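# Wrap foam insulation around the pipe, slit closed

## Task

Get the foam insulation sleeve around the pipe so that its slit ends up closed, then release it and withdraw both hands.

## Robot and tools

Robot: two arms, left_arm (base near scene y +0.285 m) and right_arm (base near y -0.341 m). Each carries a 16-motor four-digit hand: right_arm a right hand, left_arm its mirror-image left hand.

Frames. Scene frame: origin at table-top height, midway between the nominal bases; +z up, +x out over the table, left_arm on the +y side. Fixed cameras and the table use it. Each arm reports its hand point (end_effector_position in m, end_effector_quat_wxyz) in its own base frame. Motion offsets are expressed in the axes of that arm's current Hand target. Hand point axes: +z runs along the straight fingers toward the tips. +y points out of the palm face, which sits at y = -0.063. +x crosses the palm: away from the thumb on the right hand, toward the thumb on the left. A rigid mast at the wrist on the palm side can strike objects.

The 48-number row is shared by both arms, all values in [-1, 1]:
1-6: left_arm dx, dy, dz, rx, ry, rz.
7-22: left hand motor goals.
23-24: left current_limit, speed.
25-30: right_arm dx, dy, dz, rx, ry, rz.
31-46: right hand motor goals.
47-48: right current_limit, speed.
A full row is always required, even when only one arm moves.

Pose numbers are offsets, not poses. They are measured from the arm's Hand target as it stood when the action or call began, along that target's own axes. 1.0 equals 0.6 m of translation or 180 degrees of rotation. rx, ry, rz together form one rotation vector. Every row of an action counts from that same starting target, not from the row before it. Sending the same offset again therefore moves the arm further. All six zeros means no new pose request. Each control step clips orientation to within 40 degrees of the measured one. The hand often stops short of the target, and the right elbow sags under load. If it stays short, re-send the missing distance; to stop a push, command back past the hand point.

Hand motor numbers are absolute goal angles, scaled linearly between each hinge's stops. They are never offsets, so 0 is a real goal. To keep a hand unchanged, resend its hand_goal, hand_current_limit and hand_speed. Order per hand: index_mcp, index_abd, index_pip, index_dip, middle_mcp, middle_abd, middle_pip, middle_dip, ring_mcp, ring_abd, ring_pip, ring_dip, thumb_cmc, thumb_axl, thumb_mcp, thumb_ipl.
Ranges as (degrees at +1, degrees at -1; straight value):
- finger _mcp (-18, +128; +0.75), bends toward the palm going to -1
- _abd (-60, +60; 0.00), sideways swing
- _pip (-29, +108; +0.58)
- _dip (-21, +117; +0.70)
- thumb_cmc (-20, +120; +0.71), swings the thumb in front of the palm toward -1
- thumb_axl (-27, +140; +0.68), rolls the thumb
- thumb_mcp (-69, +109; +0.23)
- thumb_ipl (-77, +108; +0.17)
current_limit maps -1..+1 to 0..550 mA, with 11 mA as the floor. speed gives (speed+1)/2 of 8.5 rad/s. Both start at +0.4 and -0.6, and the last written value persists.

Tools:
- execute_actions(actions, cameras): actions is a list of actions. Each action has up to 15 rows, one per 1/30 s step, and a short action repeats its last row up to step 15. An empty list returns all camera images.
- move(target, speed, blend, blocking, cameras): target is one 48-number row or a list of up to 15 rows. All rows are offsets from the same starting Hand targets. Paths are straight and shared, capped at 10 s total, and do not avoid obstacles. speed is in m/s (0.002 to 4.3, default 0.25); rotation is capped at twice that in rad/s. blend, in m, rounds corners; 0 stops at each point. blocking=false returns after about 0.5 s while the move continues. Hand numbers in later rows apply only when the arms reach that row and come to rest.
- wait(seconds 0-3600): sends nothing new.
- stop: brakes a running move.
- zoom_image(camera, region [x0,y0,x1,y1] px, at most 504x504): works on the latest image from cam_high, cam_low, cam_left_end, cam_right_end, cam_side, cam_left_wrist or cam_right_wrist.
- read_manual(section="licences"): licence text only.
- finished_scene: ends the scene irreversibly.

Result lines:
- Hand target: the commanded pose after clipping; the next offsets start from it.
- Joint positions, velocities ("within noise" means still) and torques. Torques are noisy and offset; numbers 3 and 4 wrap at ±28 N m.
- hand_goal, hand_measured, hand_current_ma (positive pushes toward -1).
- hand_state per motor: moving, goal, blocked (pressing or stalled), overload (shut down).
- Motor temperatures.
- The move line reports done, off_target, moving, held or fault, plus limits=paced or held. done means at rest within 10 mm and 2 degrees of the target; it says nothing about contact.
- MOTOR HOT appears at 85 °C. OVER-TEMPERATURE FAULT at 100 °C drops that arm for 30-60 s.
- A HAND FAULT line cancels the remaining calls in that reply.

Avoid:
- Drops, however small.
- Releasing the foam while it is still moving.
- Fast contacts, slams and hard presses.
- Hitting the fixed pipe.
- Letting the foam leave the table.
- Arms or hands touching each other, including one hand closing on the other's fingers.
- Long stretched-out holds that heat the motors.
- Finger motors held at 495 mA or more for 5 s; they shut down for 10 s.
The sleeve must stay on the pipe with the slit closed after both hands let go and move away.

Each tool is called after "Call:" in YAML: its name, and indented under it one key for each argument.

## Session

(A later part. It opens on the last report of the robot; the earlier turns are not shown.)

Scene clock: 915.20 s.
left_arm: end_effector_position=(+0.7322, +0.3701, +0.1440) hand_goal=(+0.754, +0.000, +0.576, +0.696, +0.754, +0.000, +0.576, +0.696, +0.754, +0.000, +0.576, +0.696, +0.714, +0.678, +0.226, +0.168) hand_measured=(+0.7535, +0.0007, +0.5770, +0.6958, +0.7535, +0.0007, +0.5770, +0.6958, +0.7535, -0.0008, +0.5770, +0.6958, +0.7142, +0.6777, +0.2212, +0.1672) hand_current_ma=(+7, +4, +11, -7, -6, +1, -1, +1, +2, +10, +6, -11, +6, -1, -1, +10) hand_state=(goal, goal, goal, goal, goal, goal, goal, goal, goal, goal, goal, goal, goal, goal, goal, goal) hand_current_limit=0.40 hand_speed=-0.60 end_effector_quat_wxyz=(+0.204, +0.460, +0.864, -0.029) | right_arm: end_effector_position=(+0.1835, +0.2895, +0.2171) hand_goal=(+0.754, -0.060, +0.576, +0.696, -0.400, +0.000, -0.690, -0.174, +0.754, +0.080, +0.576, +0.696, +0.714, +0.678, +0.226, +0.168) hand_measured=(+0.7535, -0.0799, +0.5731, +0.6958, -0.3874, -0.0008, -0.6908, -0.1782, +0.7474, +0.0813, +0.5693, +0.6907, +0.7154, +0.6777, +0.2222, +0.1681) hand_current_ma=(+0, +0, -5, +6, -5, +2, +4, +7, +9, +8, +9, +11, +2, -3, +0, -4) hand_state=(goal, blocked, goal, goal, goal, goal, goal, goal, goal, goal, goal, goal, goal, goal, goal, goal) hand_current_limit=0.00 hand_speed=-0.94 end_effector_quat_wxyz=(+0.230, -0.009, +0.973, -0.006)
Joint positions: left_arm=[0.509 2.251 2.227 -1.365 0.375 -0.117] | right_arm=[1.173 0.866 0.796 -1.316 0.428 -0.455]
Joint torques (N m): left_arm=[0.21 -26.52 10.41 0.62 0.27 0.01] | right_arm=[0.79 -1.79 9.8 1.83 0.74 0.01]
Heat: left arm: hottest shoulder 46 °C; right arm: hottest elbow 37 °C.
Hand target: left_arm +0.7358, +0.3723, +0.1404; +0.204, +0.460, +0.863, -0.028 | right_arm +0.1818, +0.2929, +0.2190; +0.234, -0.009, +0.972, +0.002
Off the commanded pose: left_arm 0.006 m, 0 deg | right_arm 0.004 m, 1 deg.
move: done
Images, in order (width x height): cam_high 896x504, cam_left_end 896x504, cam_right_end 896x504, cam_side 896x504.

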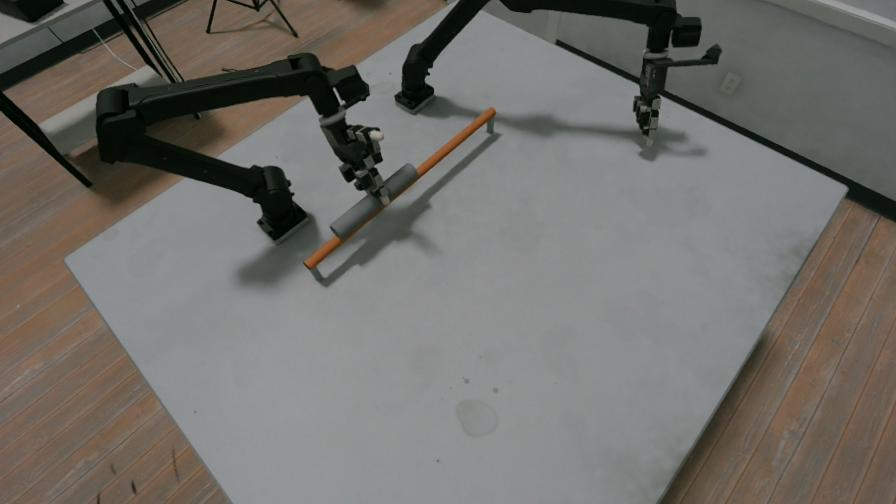

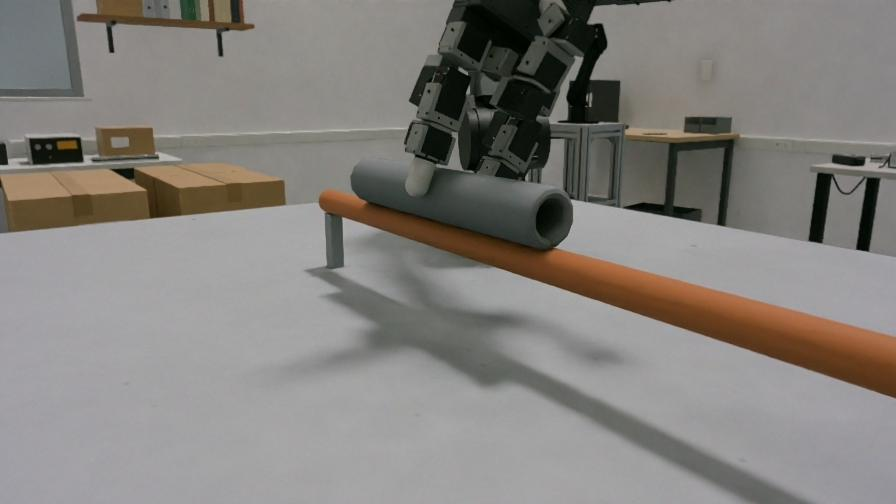

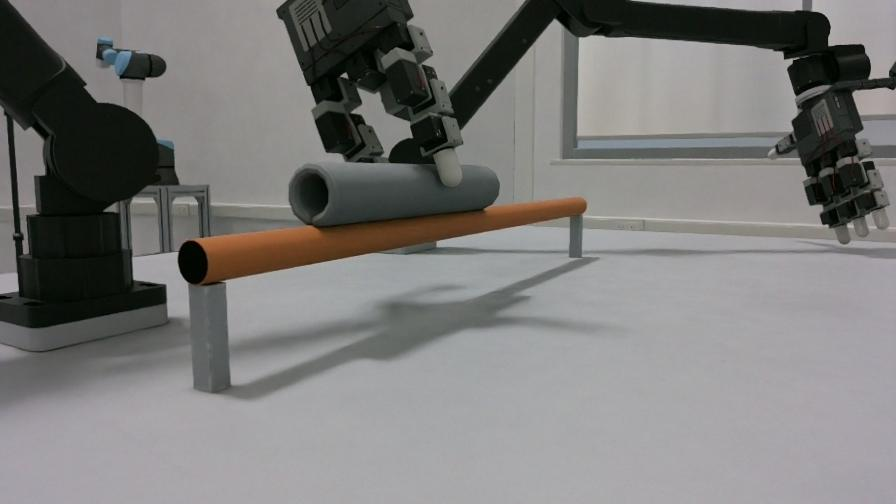

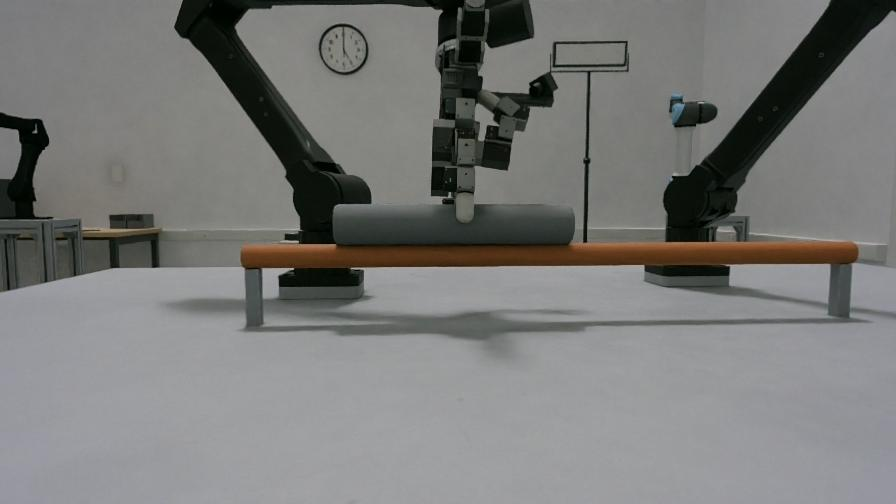

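Call:
move:
  target: [0,0,0,0,0,0,0.754,0,0.576,0.696,0.754,0,0.576,0.696,0.754,0,0.576,0.696,0.714,0.678,0.226,0.168,0.4,-0.6, 0,0,0,0,0,0,0.754,-0.02,0.576,0.696,-0.40,0,-0.69,-0.174,0.754,0.08,0.576,0.696,0.714,0.678,0.226,0.168,0.0,-0.95]
  speed: 0.03
  cameras: ["cam_right_end","cam_high","cam_side","cam_left_end","cam_right_wrist"]

Call:
zoom_image:
  camera: "cam_high"
  region: [290, 130, 450, 280]

Call:
zoom_image:
  camera: "cam_right_end"
  region: [260, 120, 520, 260]

Call:
zoom_image:
  camera: "cam_left_end"
  region: [480, 130, 620, 260]

Scene clock: 926.60 s.
left_arm: end_effector_position=(+0.7322, +0.3701, +0.1440) hand_goal=(+0.754, +0.000, +0.576, +0.696, +0.754, +0.000, +0.576, +0.696, +0.754, +0.000, +0.576, +0.696, +0.714, +0.678, +0.226, +0.168) hand_measured=(+0.7535, +0.0007, +0.5770, +0.6958, +0.7535, -0.0008, +0.5770, +0.6958, +0.7535, +0.0007, +0.5770, +0.6971, +0.7142, +0.6777, +0.2212, +0.1681) hand_current_ma=(+3, +3, +13, -6, -7, +7, +7, +5, -3, +11, +0, -8, +5, -5, +5, +11) hand_state=(goal, goal, goal, goal, goal, goal, goal, goal, goal, goal, goal, goal, goal, goal, goal, goal) hand_current_limit=0.40 hand_speed=-0.60 end_effector_quat_wxyz=(+0.204, +0.460, +0.864, -0.029) | right_arm: end_effector_position=(+0.1835, +0.2895, +0.2171) hand_goal=(+0.754, -0.020, +0.576, +0.696, -0.400, +0.000, -0.690, -0.174, +0.754, +0.080, +0.576, +0.696, +0.714, +0.678, +0.226, +0.168) hand_measured=(+0.7523, -0.0418, +0.5731, +0.6958, -0.3874, -0.0008, -0.6908, -0.1782, +0.7474, +0.0813, +0.5705, +0.6907, +0.7142, +0.6777, +0.2212, +0.1672) hand_current_ma=(-2, +0, -7, +10, -5, +0, -2, +4, +3, +4, +8, +7, +3, +1, +3, -5) hand_state=(goal, blocked, goal, goal, goal, goal, goal, goal, goal, goal, goal, goal, goal, goal, goal, goal) hand_current_limit=0.00 hand_speed=-0.95 end_effector_quat_wxyz=(+0.230, -0.009, +0.973, -0.006)
Joint positions: left_arm=[0.509 2.251 2.227 -1.365 0.375 -0.117] | right_arm=[1.173 0.866 0.796 -1.316 0.428 -0.455]
Joint torques (N m): left_arm=[-0.09 -26.58 10.47 0.68 0.27 0] | right_arm=[0.79 -1.73 9.78 1.87 0.74 0]
Heat: left arm: hottest shoulder 46 °C; right arm: hottest elbow 36 °C.
Hand target: left_arm +0.7358, +0.3723, +0.1404; +0.204, +0.460, +0.863, -0.028 | right_arm +0.1818, +0.2929, +0.2190; +0.234, -0.009, +0.972, +0.002
Off the commanded pose: left_arm 0.006 m, 0 deg | right_arm 0.004 m, 1 deg.
move: done
cam_right_wrist: T_world_to_cam=[[0.67084, 0.65721, 0.34358, -0.35723], [0.05956, -0.50955, 0.85838, -0.09515], [0.73921, -0.55537, -0.38096, 0.23386]] pos_world=[0.07244, 0.31617, 0.2935]
Images, in order (width x height): cam_high 896x504, cam_left_end 896x504, cam_right_end 896x504, cam_side 896x504, cam_right_wrist 896x504.

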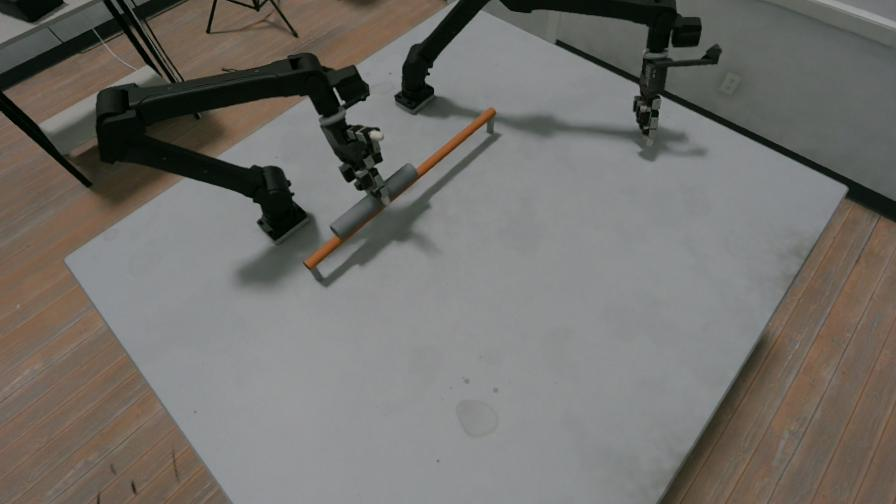

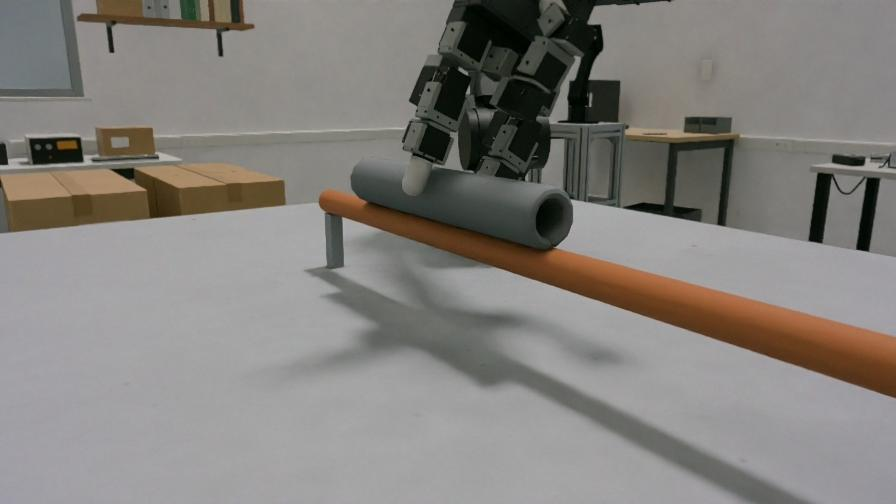

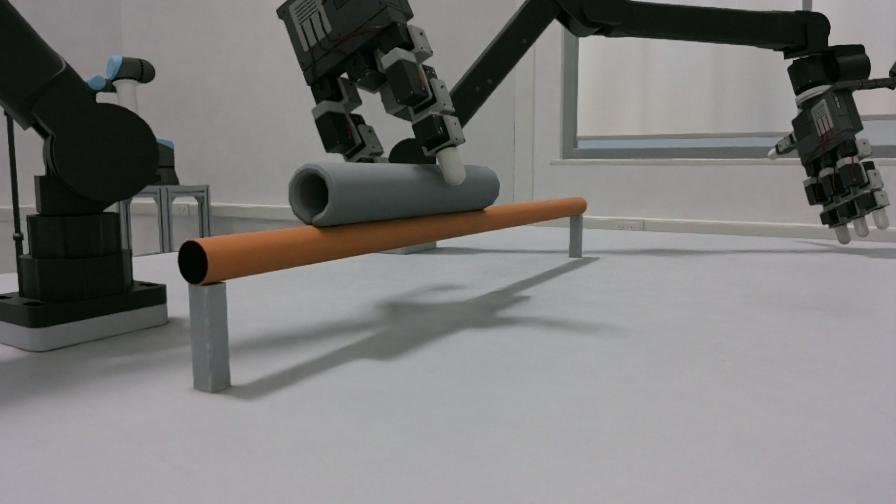

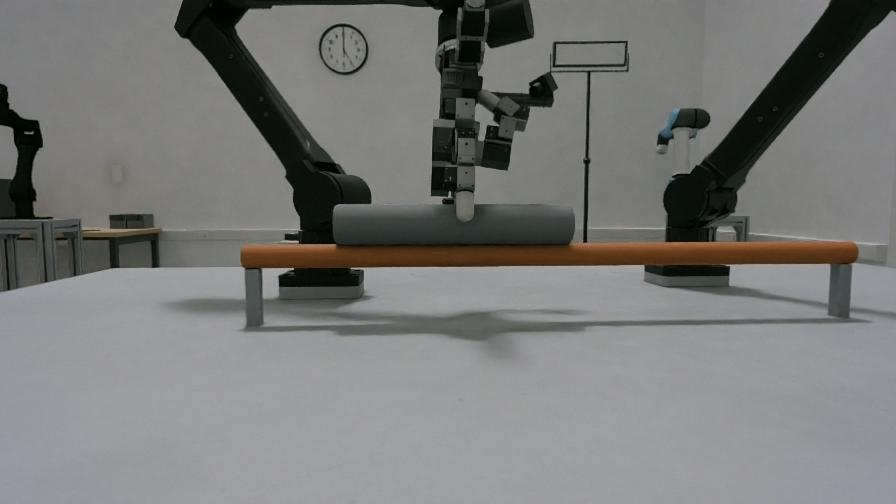

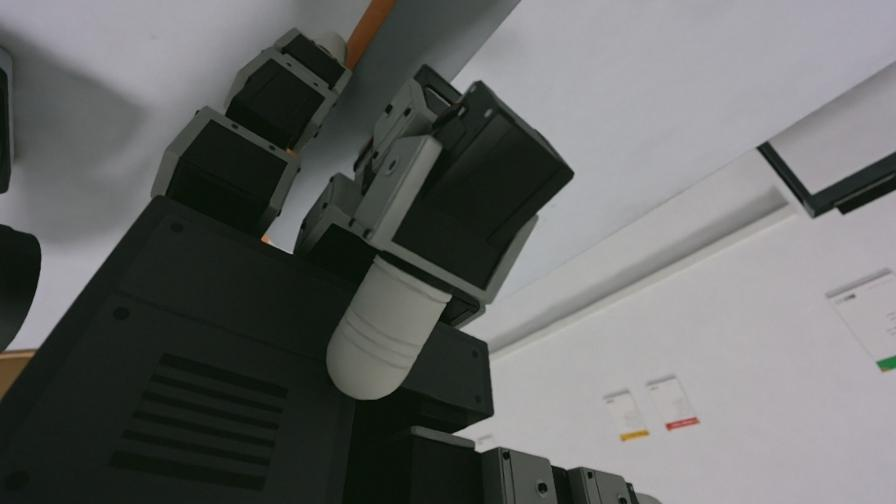

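Scaled by 3.150 from the camera's image (finer frame: 1280x720).

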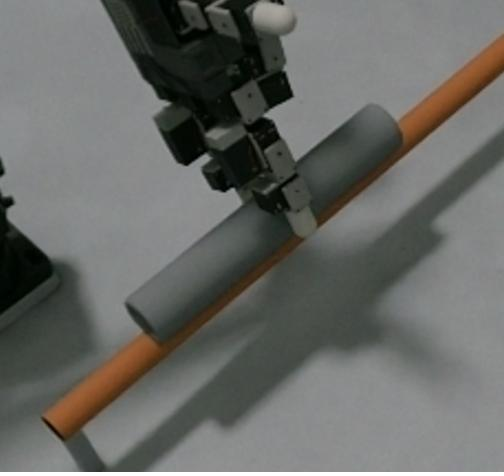

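Scaled by 1.938 from the camera's image (finer frame: 1280x720).

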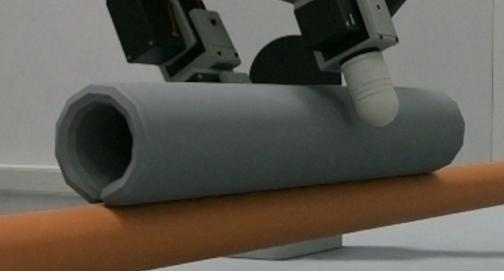

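Scaled by 3.600 from the camera's image (finer frame: 1280x720).

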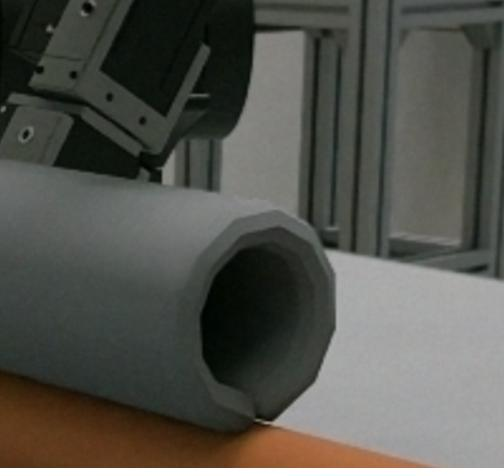

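Call:
move:
  target:
    - [0,0,0,0,0,0,0.754,0,0.576,0.696,0.754,0,0.576,0.696,0.754,0,0.576,0.696,0.714,0.678,0.226,0.168,0.4,-0.6, 0,0,0,0,0,0,0.754,0.04,0.576,0.696,-0.40,0,-0.69,-0.174,0.754,-0.04,0.576,0.696,0.714,0.678,0.226,0.168,0.0,-0.94]
    - [0,0,0,0,0,0,0.754,0,0.576,0.696,0.754,0,0.576,0.696,0.754,0,0.576,0.696,0.714,0.678,0.226,0.168,0.4,-0.6, 0,0,-0.13,0,0,0,0.754,0.04,0.576,0.696,-0.40,0,-0.69,-0.174,0.754,-0.04,0.576,0.696,0.714,0.678,0.226,0.168,0.0,-0.94]
  speed: 0.05
  cameras: ["cam_right_end","cam_high","cam_side","cam_left_end"]

Call:
zoom_image:
  camera: "cam_right_end"
  region: [260, 120, 520, 260]

Scene clock: 936.00 s.
left_arm: end_effector_position=(+0.7322, +0.3701, +0.1440) hand_goal=(+0.754, +0.000, +0.576, +0.696, +0.754, +0.000, +0.576, +0.696, +0.754, +0.000, +0.576, +0.696, +0.714, +0.678, +0.226, +0.168) hand_measured=(+0.7535, +0.0007, +0.5770, +0.6958, +0.7535, -0.0008, +0.5770, +0.6958, +0.7535, -0.0008, +0.5770, +0.6958, +0.7142, +0.6767, +0.2212, +0.1681) hand_current_ma=(+10, +7, +11, -10, -3, +7, +9, +3, +1, +8, -1, -8, +7, -1, +0, +8) hand_state=(goal, goal, goal, goal, goal, goal, goal, goal, goal, goal, goal, goal, goal, goal, goal, goal) hand_current_limit=0.40 hand_speed=-0.60 end_effector_quat_wxyz=(+0.204, +0.460, +0.864, -0.029) | right_arm: end_effector_position=(+0.1476, +0.2838, +0.2639) hand_goal=(+0.754, +0.040, +0.576, +0.696, -0.400, +0.000, -0.690, -0.174, +0.754, -0.040, +0.576, +0.696, +0.714, +0.678, +0.226, +0.168) hand_measured=(+0.7535, +0.0183, +0.5731, +0.6958, -0.3874, -0.0008, -0.6908, -0.1795, +0.7486, -0.0374, +0.5693, +0.6907, +0.7129, +0.6767, +0.2222, +0.1681) hand_current_ma=(+0, -1, -5, +7, -5, +7, -1, +7, +10, +6, +6, +7, +3, +0, +1, -3) hand_state=(goal, blocked, goal, goal, goal, goal, goal, goal, goal, goal, goal, goal, goal, goal, goal, goal) hand_current_limit=0.00 hand_speed=-0.94 end_effector_quat_wxyz=(+0.227, -0.012, +0.974, -0.019)
Joint positions: left_arm=[0.509 2.251 2.227 -1.365 0.375 -0.117] | right_arm=[1.324 0.85 0.921 -1.556 0.451 -0.291]
Joint torques (N m): left_arm=[-0.03 -26.52 10.43 0.58 0.28 0] | right_arm=[1.14 -1.26 13.57 0.54 0.82 0.05]
Heat: left arm: hottest shoulder 46 °C; right arm: hottest elbow 36 °C.
Hand target: left_arm +0.7358, +0.3723, +0.1404; +0.204, +0.460, +0.863, -0.028 | right_arm +0.1464, +0.2921, +0.2884; +0.234, -0.009, +0.972, +0.002
Off the commanded pose: left_arm 0.006 m, 0 deg | right_arm 0.026 m, 3 deg.
move: off_target (right_arm)
Images, in order (width x height): cam_high 896x504, cam_left_end 896x504, cam_right_end 896x504, cam_side 896x504.

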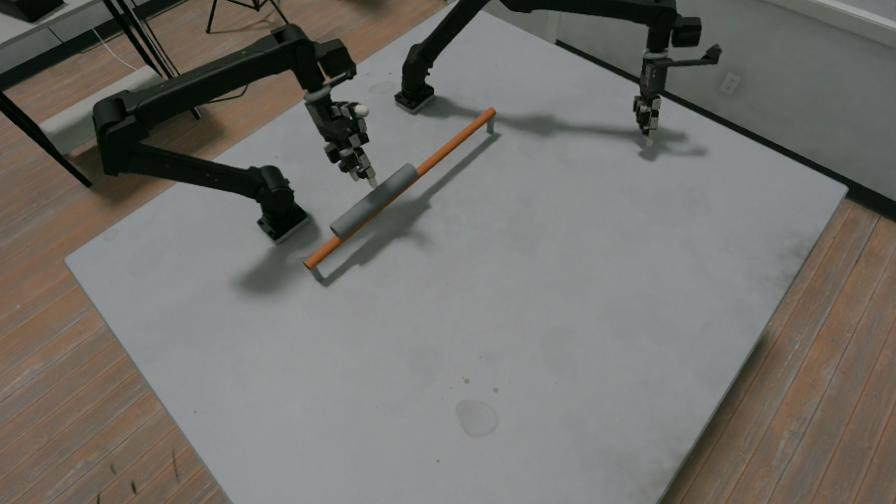

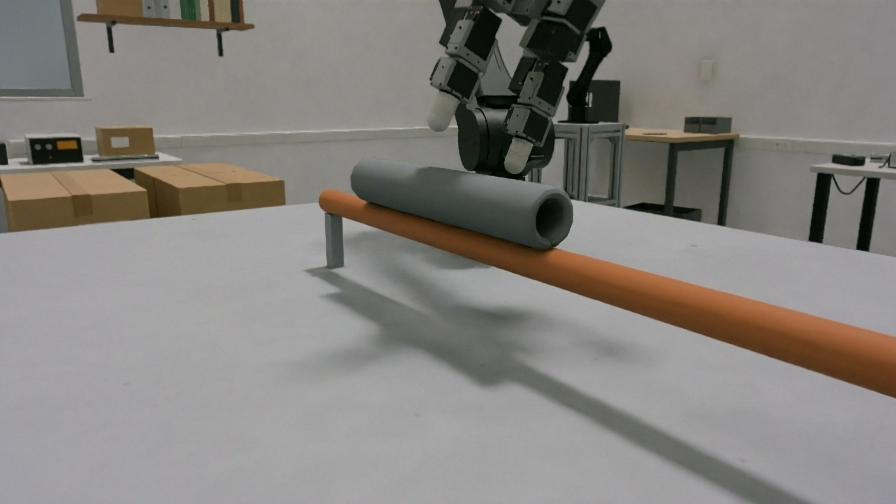

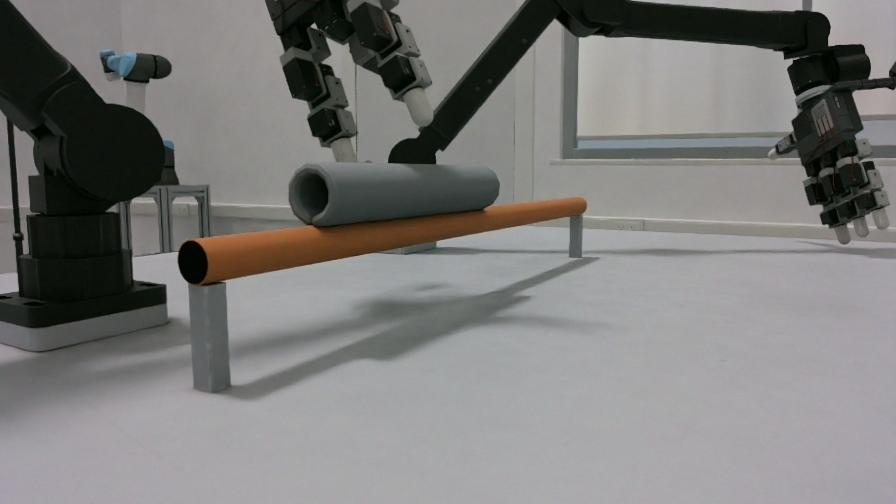

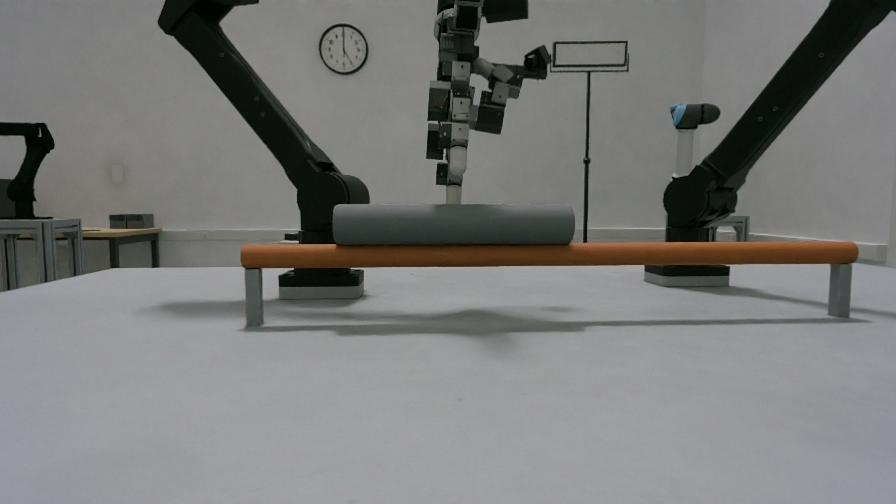

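Scaled by 1.938 from the camera's image (finer frame: 1280x720).

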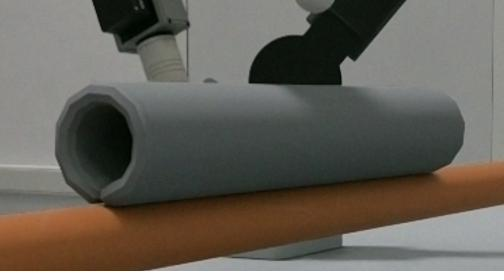

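Call:
move:
  target:
    - [0,0,0,0,0,0,0.754,0,0.576,0.696,0.754,0,0.576,0.696,0.754,0,0.576,0.696,0.714,0.678,0.226,0.168,0.4,-0.6, -0.0227,0,-0.0446,0,0,0,0.754,0.04,0.576,0.696,-0.40,0,-0.69,-0.174,0.754,-0.04,0.576,0.696,0.714,0.678,0.226,0.168,0.0,-0.8]
    - [0,0,0,0,0,0,0.754,0,0.576,0.696,0.754,0,0.576,0.696,0.754,0,0.576,0.696,0.714,0.678,0.226,0.168,0.4,-0.6, -0.1517,-0.0685,0.0275,0,0.15,0,0.754,0.0,0.576,0.696,-0.479,0,-0.69,0.26,0.754,0.0,0.576,0.696,0.714,0.678,0.226,0.168,0.4,-0.8]
  speed: 0.1
  cameras: ["cam_right_end","cam_high","cam_side","cam_left_end"]

Scene clock: 978.40 s.
left_arm: end_effector_position=(+0.7322, +0.3701, +0.1440) hand_goal=(+0.754, +0.000, +0.576, +0.696, +0.754, +0.000, +0.576, +0.696, +0.754, +0.000, +0.576, +0.696, +0.714, +0.678, +0.226, +0.168) hand_measured=(+0.7535, +0.0007, +0.5770, +0.6958, +0.7535, -0.0008, +0.5770, +0.6958, +0.7523, +0.0007, +0.5770, +0.6958, +0.7142, +0.6777, +0.2212, +0.1681) hand_current_ma=(+3, +3, +10, -9, -4, +6, +6, +5, -4, +5, +2, -11, +8, -1, -2, +14) hand_state=(goal, goal, goal, goal, goal, goal, goal, goal, goal, goal, goal, goal, goal, goal, goal, goal) hand_current_limit=0.40 hand_speed=-0.60 end_effector_quat_wxyz=(+0.204, +0.460, +0.864, -0.029) | right_arm: end_effector_position=(+0.2268, +0.2499, +0.2962) hand_goal=(+0.754, +0.000, +0.576, +0.696, -0.478, +0.000, -0.690, +0.260, +0.754, +0.000, +0.576, +0.696, +0.714, +0.678, +0.226, +0.168) hand_measured=(+0.7523, +0.0080, +0.5731, +0.6971, -0.4428, -0.0008, -0.6895, +0.2550, +0.7474, -0.0081, +0.5705, +0.6894, +0.7192, +0.6767, +0.2212, +0.1672) hand_current_ma=(+3, +5, -7, +9, +14, +2, +3, +8, +7, +3, +10, +9, +3, -3, +2, -2) hand_state=(goal, goal, goal, goal, blocked, goal, goal, goal, goal, goal, goal, goal, goal, goal, goal, goal) hand_current_limit=0.40 hand_speed=-0.80 end_effector_quat_wxyz=(+0.010, -0.012, +1.000, +0.010)
Joint positions: left_arm=[0.509 2.251 2.227 -1.365 0.375 -0.117] | right_arm=[0.673 1.013 1.154 -1.685 -0.003 -0.922]
Joint torques (N m): left_arm=[0.03 -26.81 10.51 0.64 0.27 0.02] | right_arm=[-1.38 -2.14 13.39 0.4 0.02 -0.21]
Motor temperatures (°C): left_arm=[25 46 39 23 23 22] | right_arm=[23 27 43 25 25 22]
Heat: left arm: hottest shoulder 46 °C; right arm: hottest elbow 43 °C.
Hand target: left_arm +0.7358, +0.3723, +0.1404; +0.204, +0.460, +0.863, -0.028 | right_arm +0.2357, +0.2527, +0.3152; +0.001, -0.009, +1.000, +0.000
Off the commanded pose: left_arm 0.006 m, 0 deg | right_arm 0.021 m, 2 deg.
joint sent to its limit (right arm) — joint 4 (wrist pitch), lower limit. The joint targets are off in orientation, not in position.
move: off_target (right_arm); target 2's new numbers were sent with right_arm's hand 0.021 m and 2 deg from that target
Images, in order (width x height): cam_high 896x504, cam_left_end 896x504, cam_right_end 896x504, cam_side 896x504.

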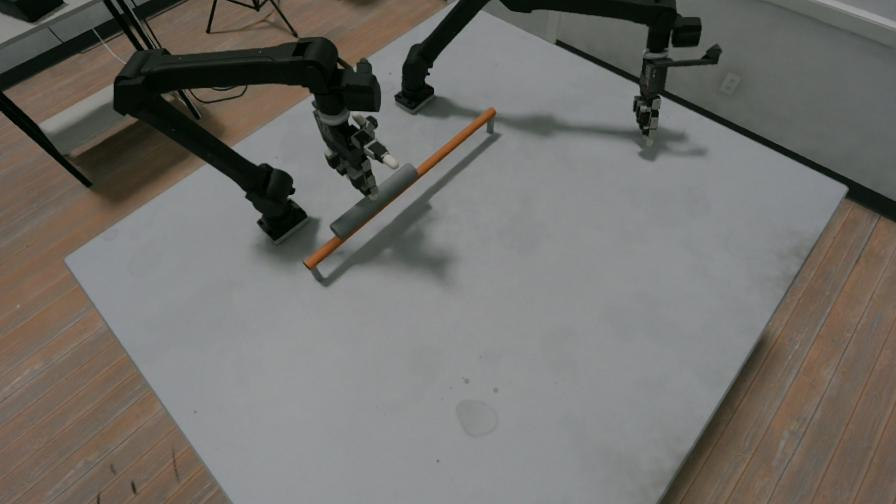

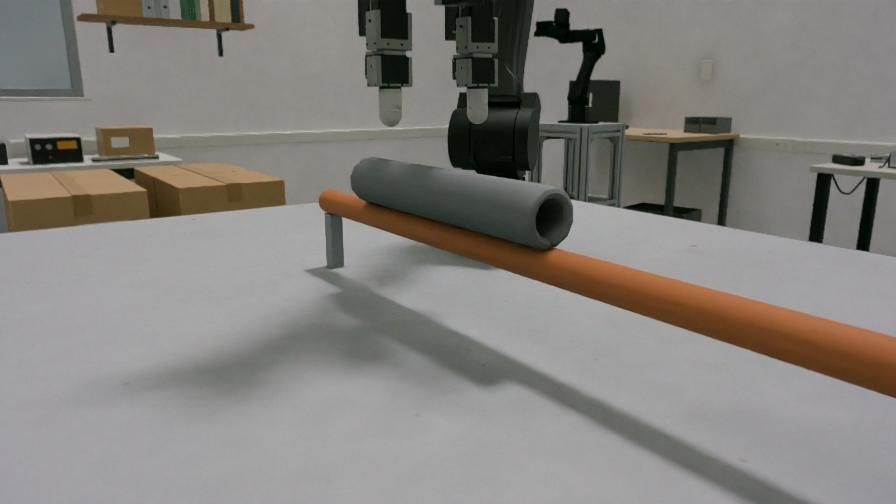

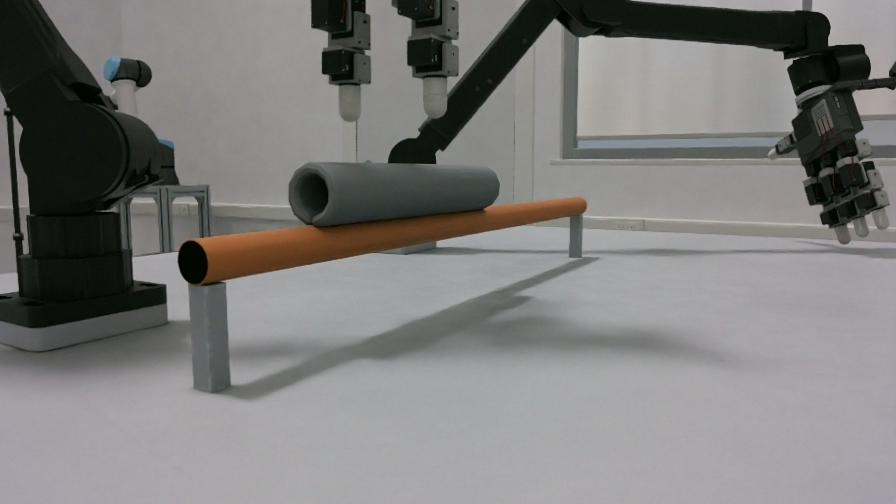

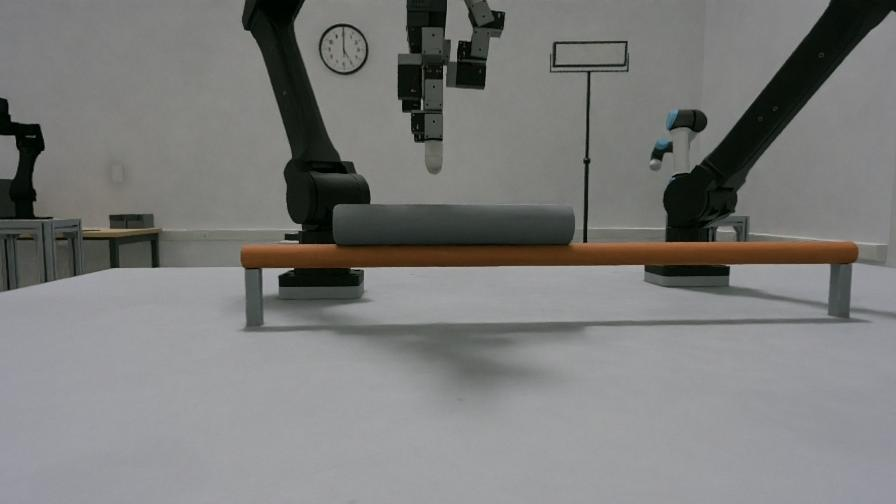

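Call:
move:
  target: [0,0,0,0,0,0,0.754,0,0.576,0.696,0.754,0,0.576,0.696,0.754,0,0.576,0.696,0.714,0.678,0.226,0.168,0.4,-0.6, 0,0,0.125,0,0,0,0.754,0.0,0.576,0.696,-0.479,0,-0.69,0.26,0.754,0.0,0.576,0.696,0.714,0.678,0.226,0.168,0.4,-0.8]
  speed: 0.08
  cameras: ["cam_right_end","cam_high","cam_side","cam_left_end"]

Call:
zoom_image:
  camera: "cam_right_end"
  region: [260, 60, 520, 260]

Call:
zoom_image:
  camera: "cam_left_end"
  region: [340, 60, 600, 260]

Scene clock: 986.77 s.
left_arm: end_effector_position=(+0.7322, +0.3701, +0.1440) hand_goal=(+0.754, +0.000, +0.576, +0.696, +0.754, +0.000, +0.576, +0.696, +0.754, +0.000, +0.576, +0.696, +0.714, +0.678, +0.226, +0.168) hand_measured=(+0.7535, -0.0008, +0.5770, +0.6958, +0.7535, +0.0007, +0.5770, +0.6958, +0.7535, +0.0007, +0.5770, +0.6958, +0.7142, +0.6777, +0.2222, +0.1681) hand_current_ma=(+3, +9, +6, -7, -6, +7, +2, +0, -4, +10, -4, -9, +7, -6, +2, +8) hand_state=(goal, goal, goal, goal, goal, goal, goal, goal, goal, goal, goal, goal, goal, goal, goal, goal) hand_current_limit=0.40 hand_speed=-0.60 end_effector_quat_wxyz=(+0.204, +0.460, +0.864, -0.029) | right_arm: end_effector_position=(+0.2307, +0.2530, +0.2436) hand_goal=(+0.754, +0.000, +0.576, +0.696, -0.478, +0.000, -0.690, +0.260, +0.754, +0.000, +0.576, +0.696, +0.714, +0.678, +0.226, +0.168) hand_measured=(+0.7547, +0.0095, +0.5731, +0.6958, -0.4428, -0.0008, -0.6908, +0.2562, +0.7474, -0.0066, +0.5693, +0.6894, +0.7192, +0.6767, +0.2222, +0.1681) hand_current_ma=(+3, +7, -4, +9, +17, +2, +0, +7, +6, +2, +10, +10, +5, -2, +2, -5) hand_state=(goal, goal, goal, goal, blocked, goal, goal, goal, goal, goal, goal, goal, goal, goal, goal, goal) hand_current_limit=0.40 hand_speed=-0.80 end_effector_quat_wxyz=(+0.000, -0.012, +1.000, +0.002)
Joint positions: left_arm=[0.509 2.251 2.227 -1.365 0.375 -0.117] | right_arm=[0.673 1.034 1.034 -1.57 -0.003 -0.922]
Joint torques (N m): left_arm=[-0.09 -26.7 10.47 0.66 0.26 0.02] | right_arm=[-0.85 -2.55 9.55 1.18 0.27 -0.14]
Heat: left arm: hottest shoulder 47 °C; right arm: hottest elbow 42 °C.
Hand target: left_arm +0.7358, +0.3723, +0.1404; +0.204, +0.460, +0.863, -0.028 | right_arm +0.2358, +0.2527, +0.2401; +0.001, -0.009, +1.000, +0.000
Off the commanded pose: left_arm 0.006 m, 0 deg | right_arm 0.006 m, 0 deg.
move: done
Images, in order (width x height): cam_high 896x504, cam_left_end 896x504, cam_right_end 896x504, cam_side 896x504.

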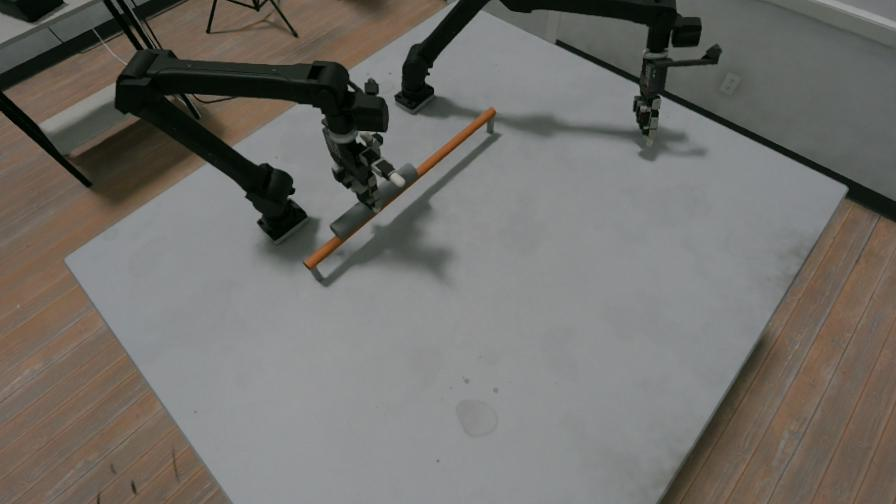

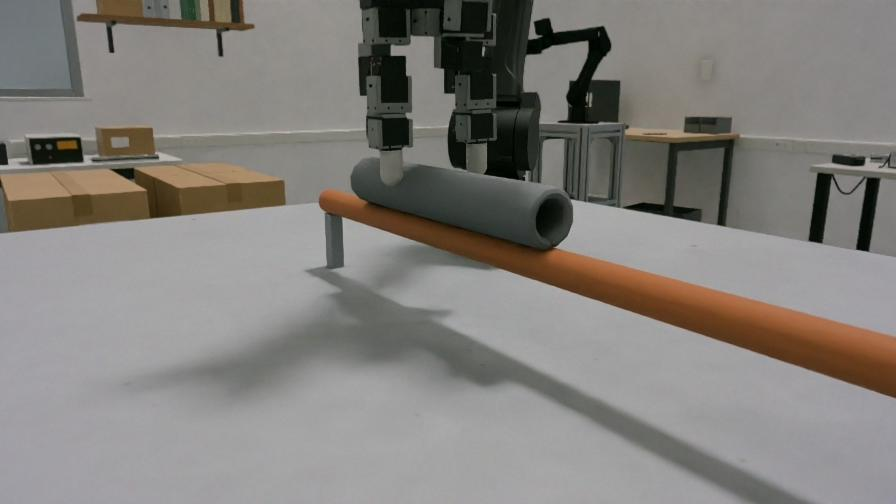

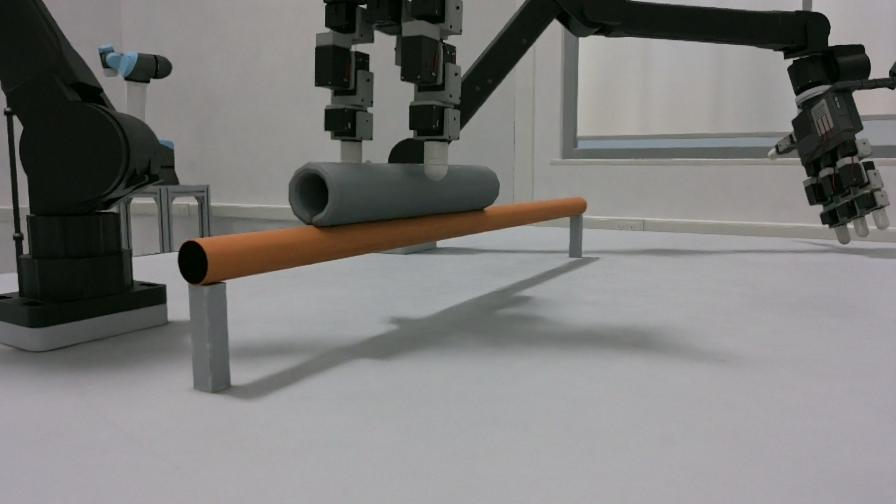

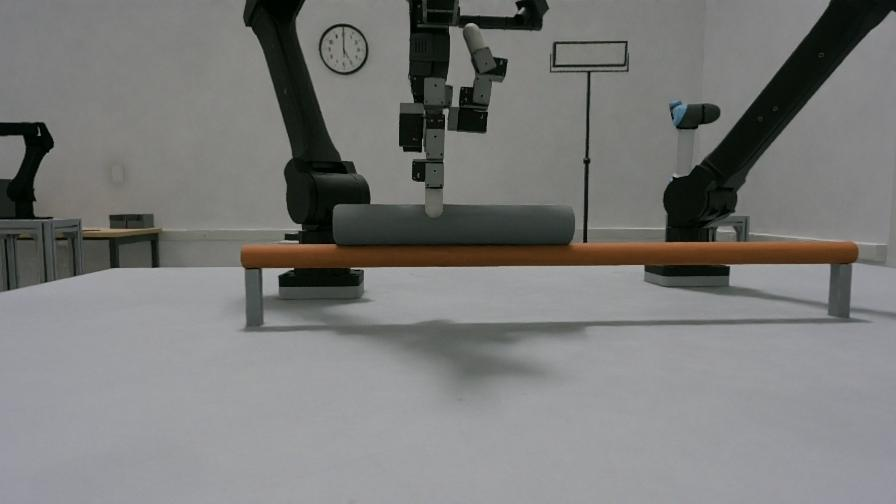

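Scaled by 1.938 from the camera's image (finer frame: 1280x720).

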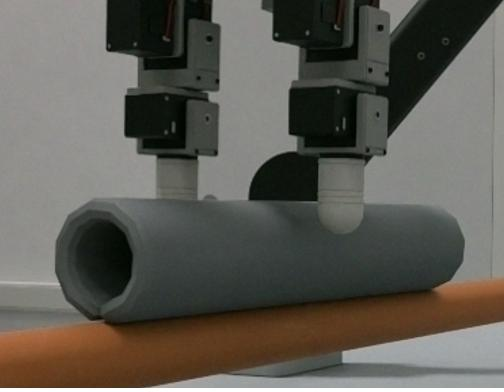

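Scaled by 1.938 from the camera's image (finer frame: 1280x720).

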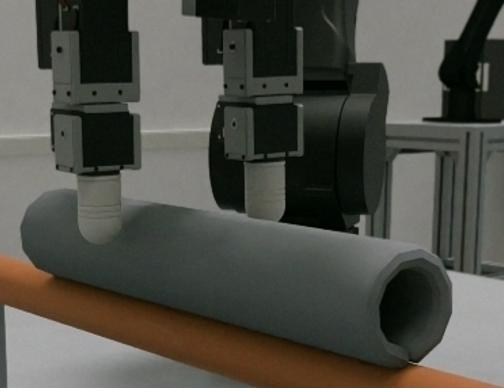

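Call:
move:
  target: [0,0,0,0,0,0,0.754,0,0.576,0.696,0.754,0,0.576,0.696,0.754,0,0.576,0.696,0.714,0.678,0.226,0.168,0.4,-0.6, -0.014,0,0.0167,0,0,0,0.754,0.0,0.576,0.696,-0.479,0,-0.69,0.26,0.754,0.0,0.576,0.696,0.714,0.678,0.226,0.168,0.4,-0.8]
  speed: 0.05
  cameras: ["cam_right_end","cam_high","cam_side","cam_left_end"]

Call:
zoom_image:
  camera: "cam_right_end"
  region: [260, 60, 520, 260]

Call:
zoom_image:
  camera: "cam_left_end"
  region: [340, 60, 600, 260]

Scene clock: 1015.90 s.
left_arm: end_effector_position=(+0.7322, +0.3701, +0.1440) hand_goal=(+0.754, +0.000, +0.576, +0.696, +0.754, +0.000, +0.576, +0.696, +0.754, +0.000, +0.576, +0.696, +0.714, +0.678, +0.226, +0.168) hand_measured=(+0.7535, -0.0008, +0.5770, +0.6958, +0.7535, +0.0007, +0.5770, +0.6958, +0.7535, +0.0007, +0.5770, +0.6958, +0.7142, +0.6777, +0.2212, +0.1672) hand_current_ma=(+2, +3, +9, -10, -5, +6, +6, +3, +2, +10, +3, -4, +3, -4, +3, +9) hand_state=(goal, goal, goal, goal, goal, goal, goal, goal, goal, goal, goal, goal, goal, goal, goal, goal) hand_current_limit=0.40 hand_speed=-0.60 end_effector_quat_wxyz=(+0.204, +0.460, +0.864, -0.029) | right_arm: end_effector_position=(+0.2386, +0.2544, +0.2336) hand_goal=(+0.754, +0.000, +0.576, +0.696, -0.478, +0.000, -0.690, +0.260, +0.754, +0.000, +0.576, +0.696, +0.714, +0.678, +0.226, +0.168) hand_measured=(+0.7535, +0.0095, +0.5718, +0.6958, -0.4428, +0.0007, -0.6908, +0.2550, +0.7474, -0.0081, +0.5693, +0.6907, +0.7129, +0.6788, +0.2222, +0.1672) hand_current_ma=(-1, +8, -3, +4, +11, +6, -1, +8, +8, +3, +7, +8, +2, +2, +1, +0) hand_state=(goal, goal, goal, goal, blocked, goal, goal, goal, goal, goal, goal, goal, goal, goal, goal, goal) hand_current_limit=0.40 hand_speed=-0.80 end_effector_quat_wxyz=(+0.000, -0.011, +1.000, +0.001)
Joint positions: left_arm=[0.509 2.251 2.227 -1.365 0.375 -0.117] | right_arm=[0.66 1.053 1.021 -1.537 -0.003 -0.932]
Joint torques (N m): left_arm=[-0.15 -26.58 10.45 0.68 0.27 0.01] | right_arm=[-1.26 -2.73 9.54 1.29 0.26 -0.23]
Heat: left arm: hottest shoulder 47 °C; right arm: hottest elbow 42 °C.
Hand target: left_arm +0.7358, +0.3723, +0.1404; +0.204, +0.460, +0.863, -0.028 | right_arm +0.2441, +0.2529, +0.2301; +0.000, -0.009, +1.000, +0.000
Off the commanded pose: left_arm 0.006 m, 0 deg | right_arm 0.007 m, 0 deg.
move: done
Images, in order (width x height): cam_high 896x504, cam_left_end 896x504, cam_right_end 896x504, cam_side 896x504.

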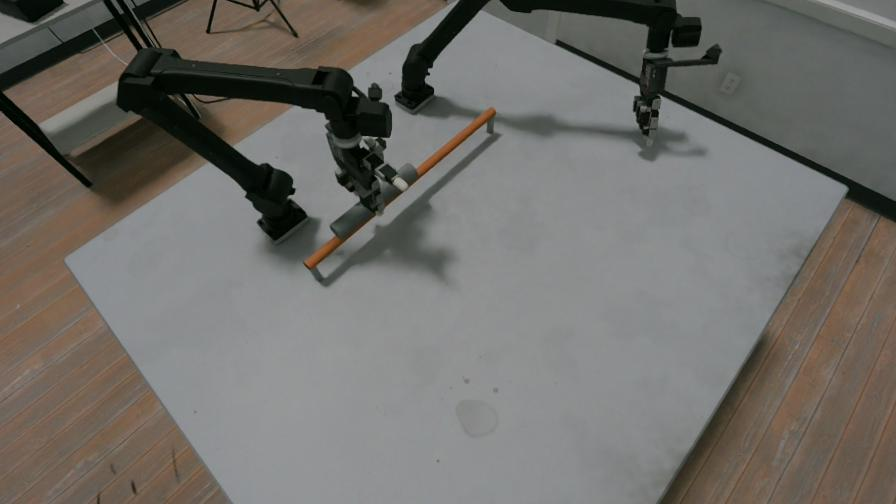

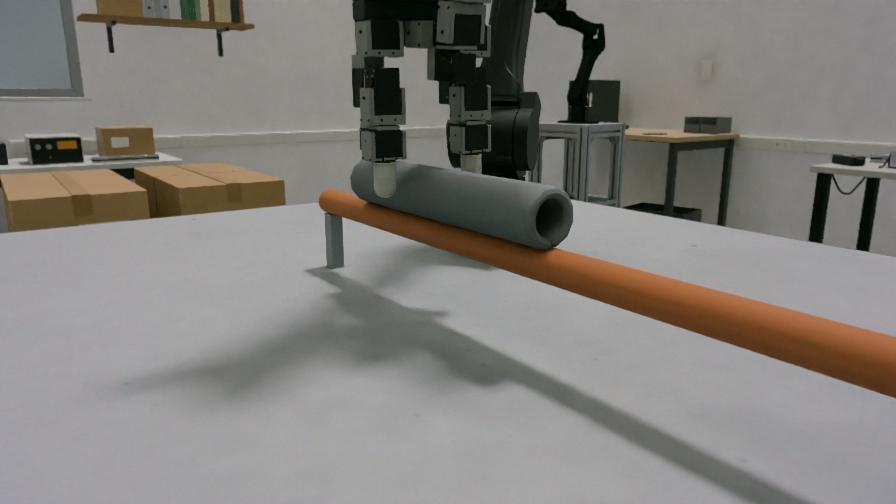

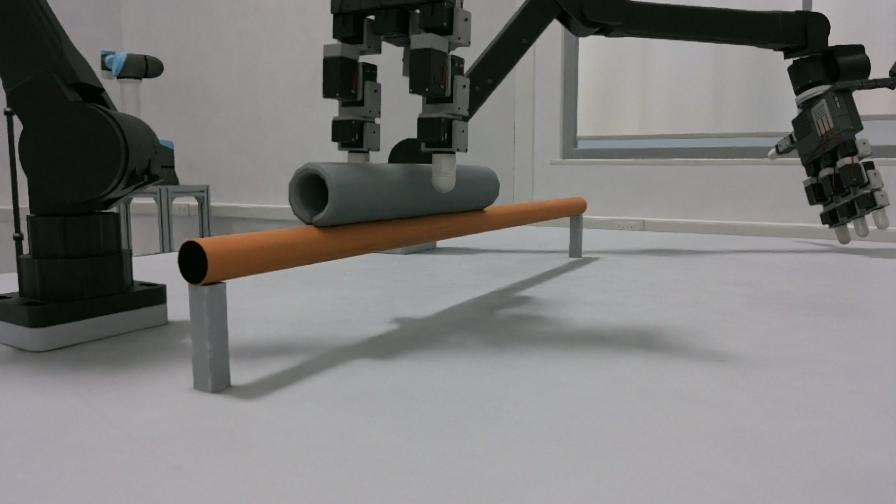

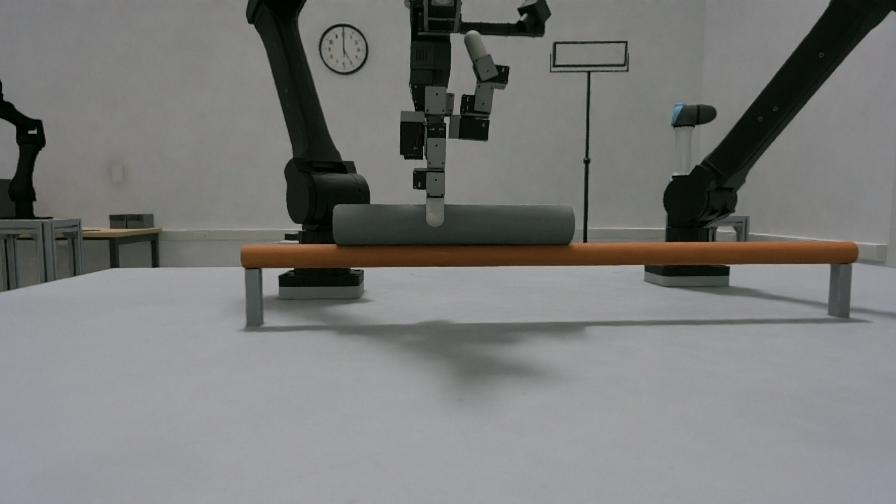

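Scaled by 1.938 from the camera's image (finer frame: 1280x720).

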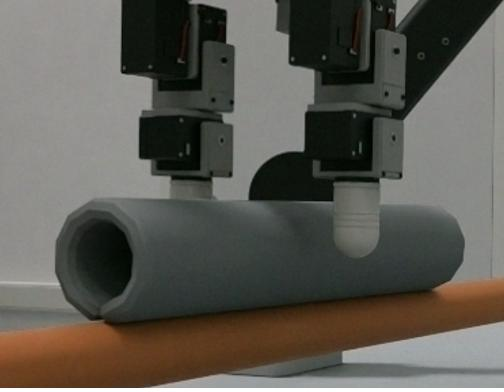

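Scaled by 1.938 from the camera's image (finer frame: 1280x720).

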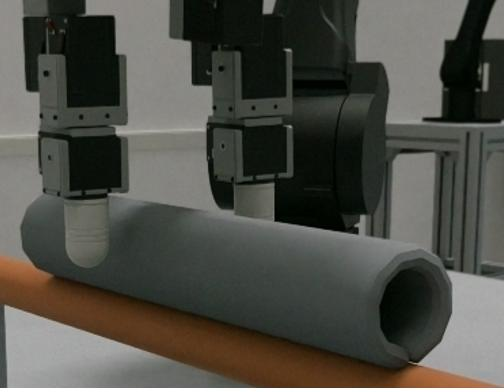

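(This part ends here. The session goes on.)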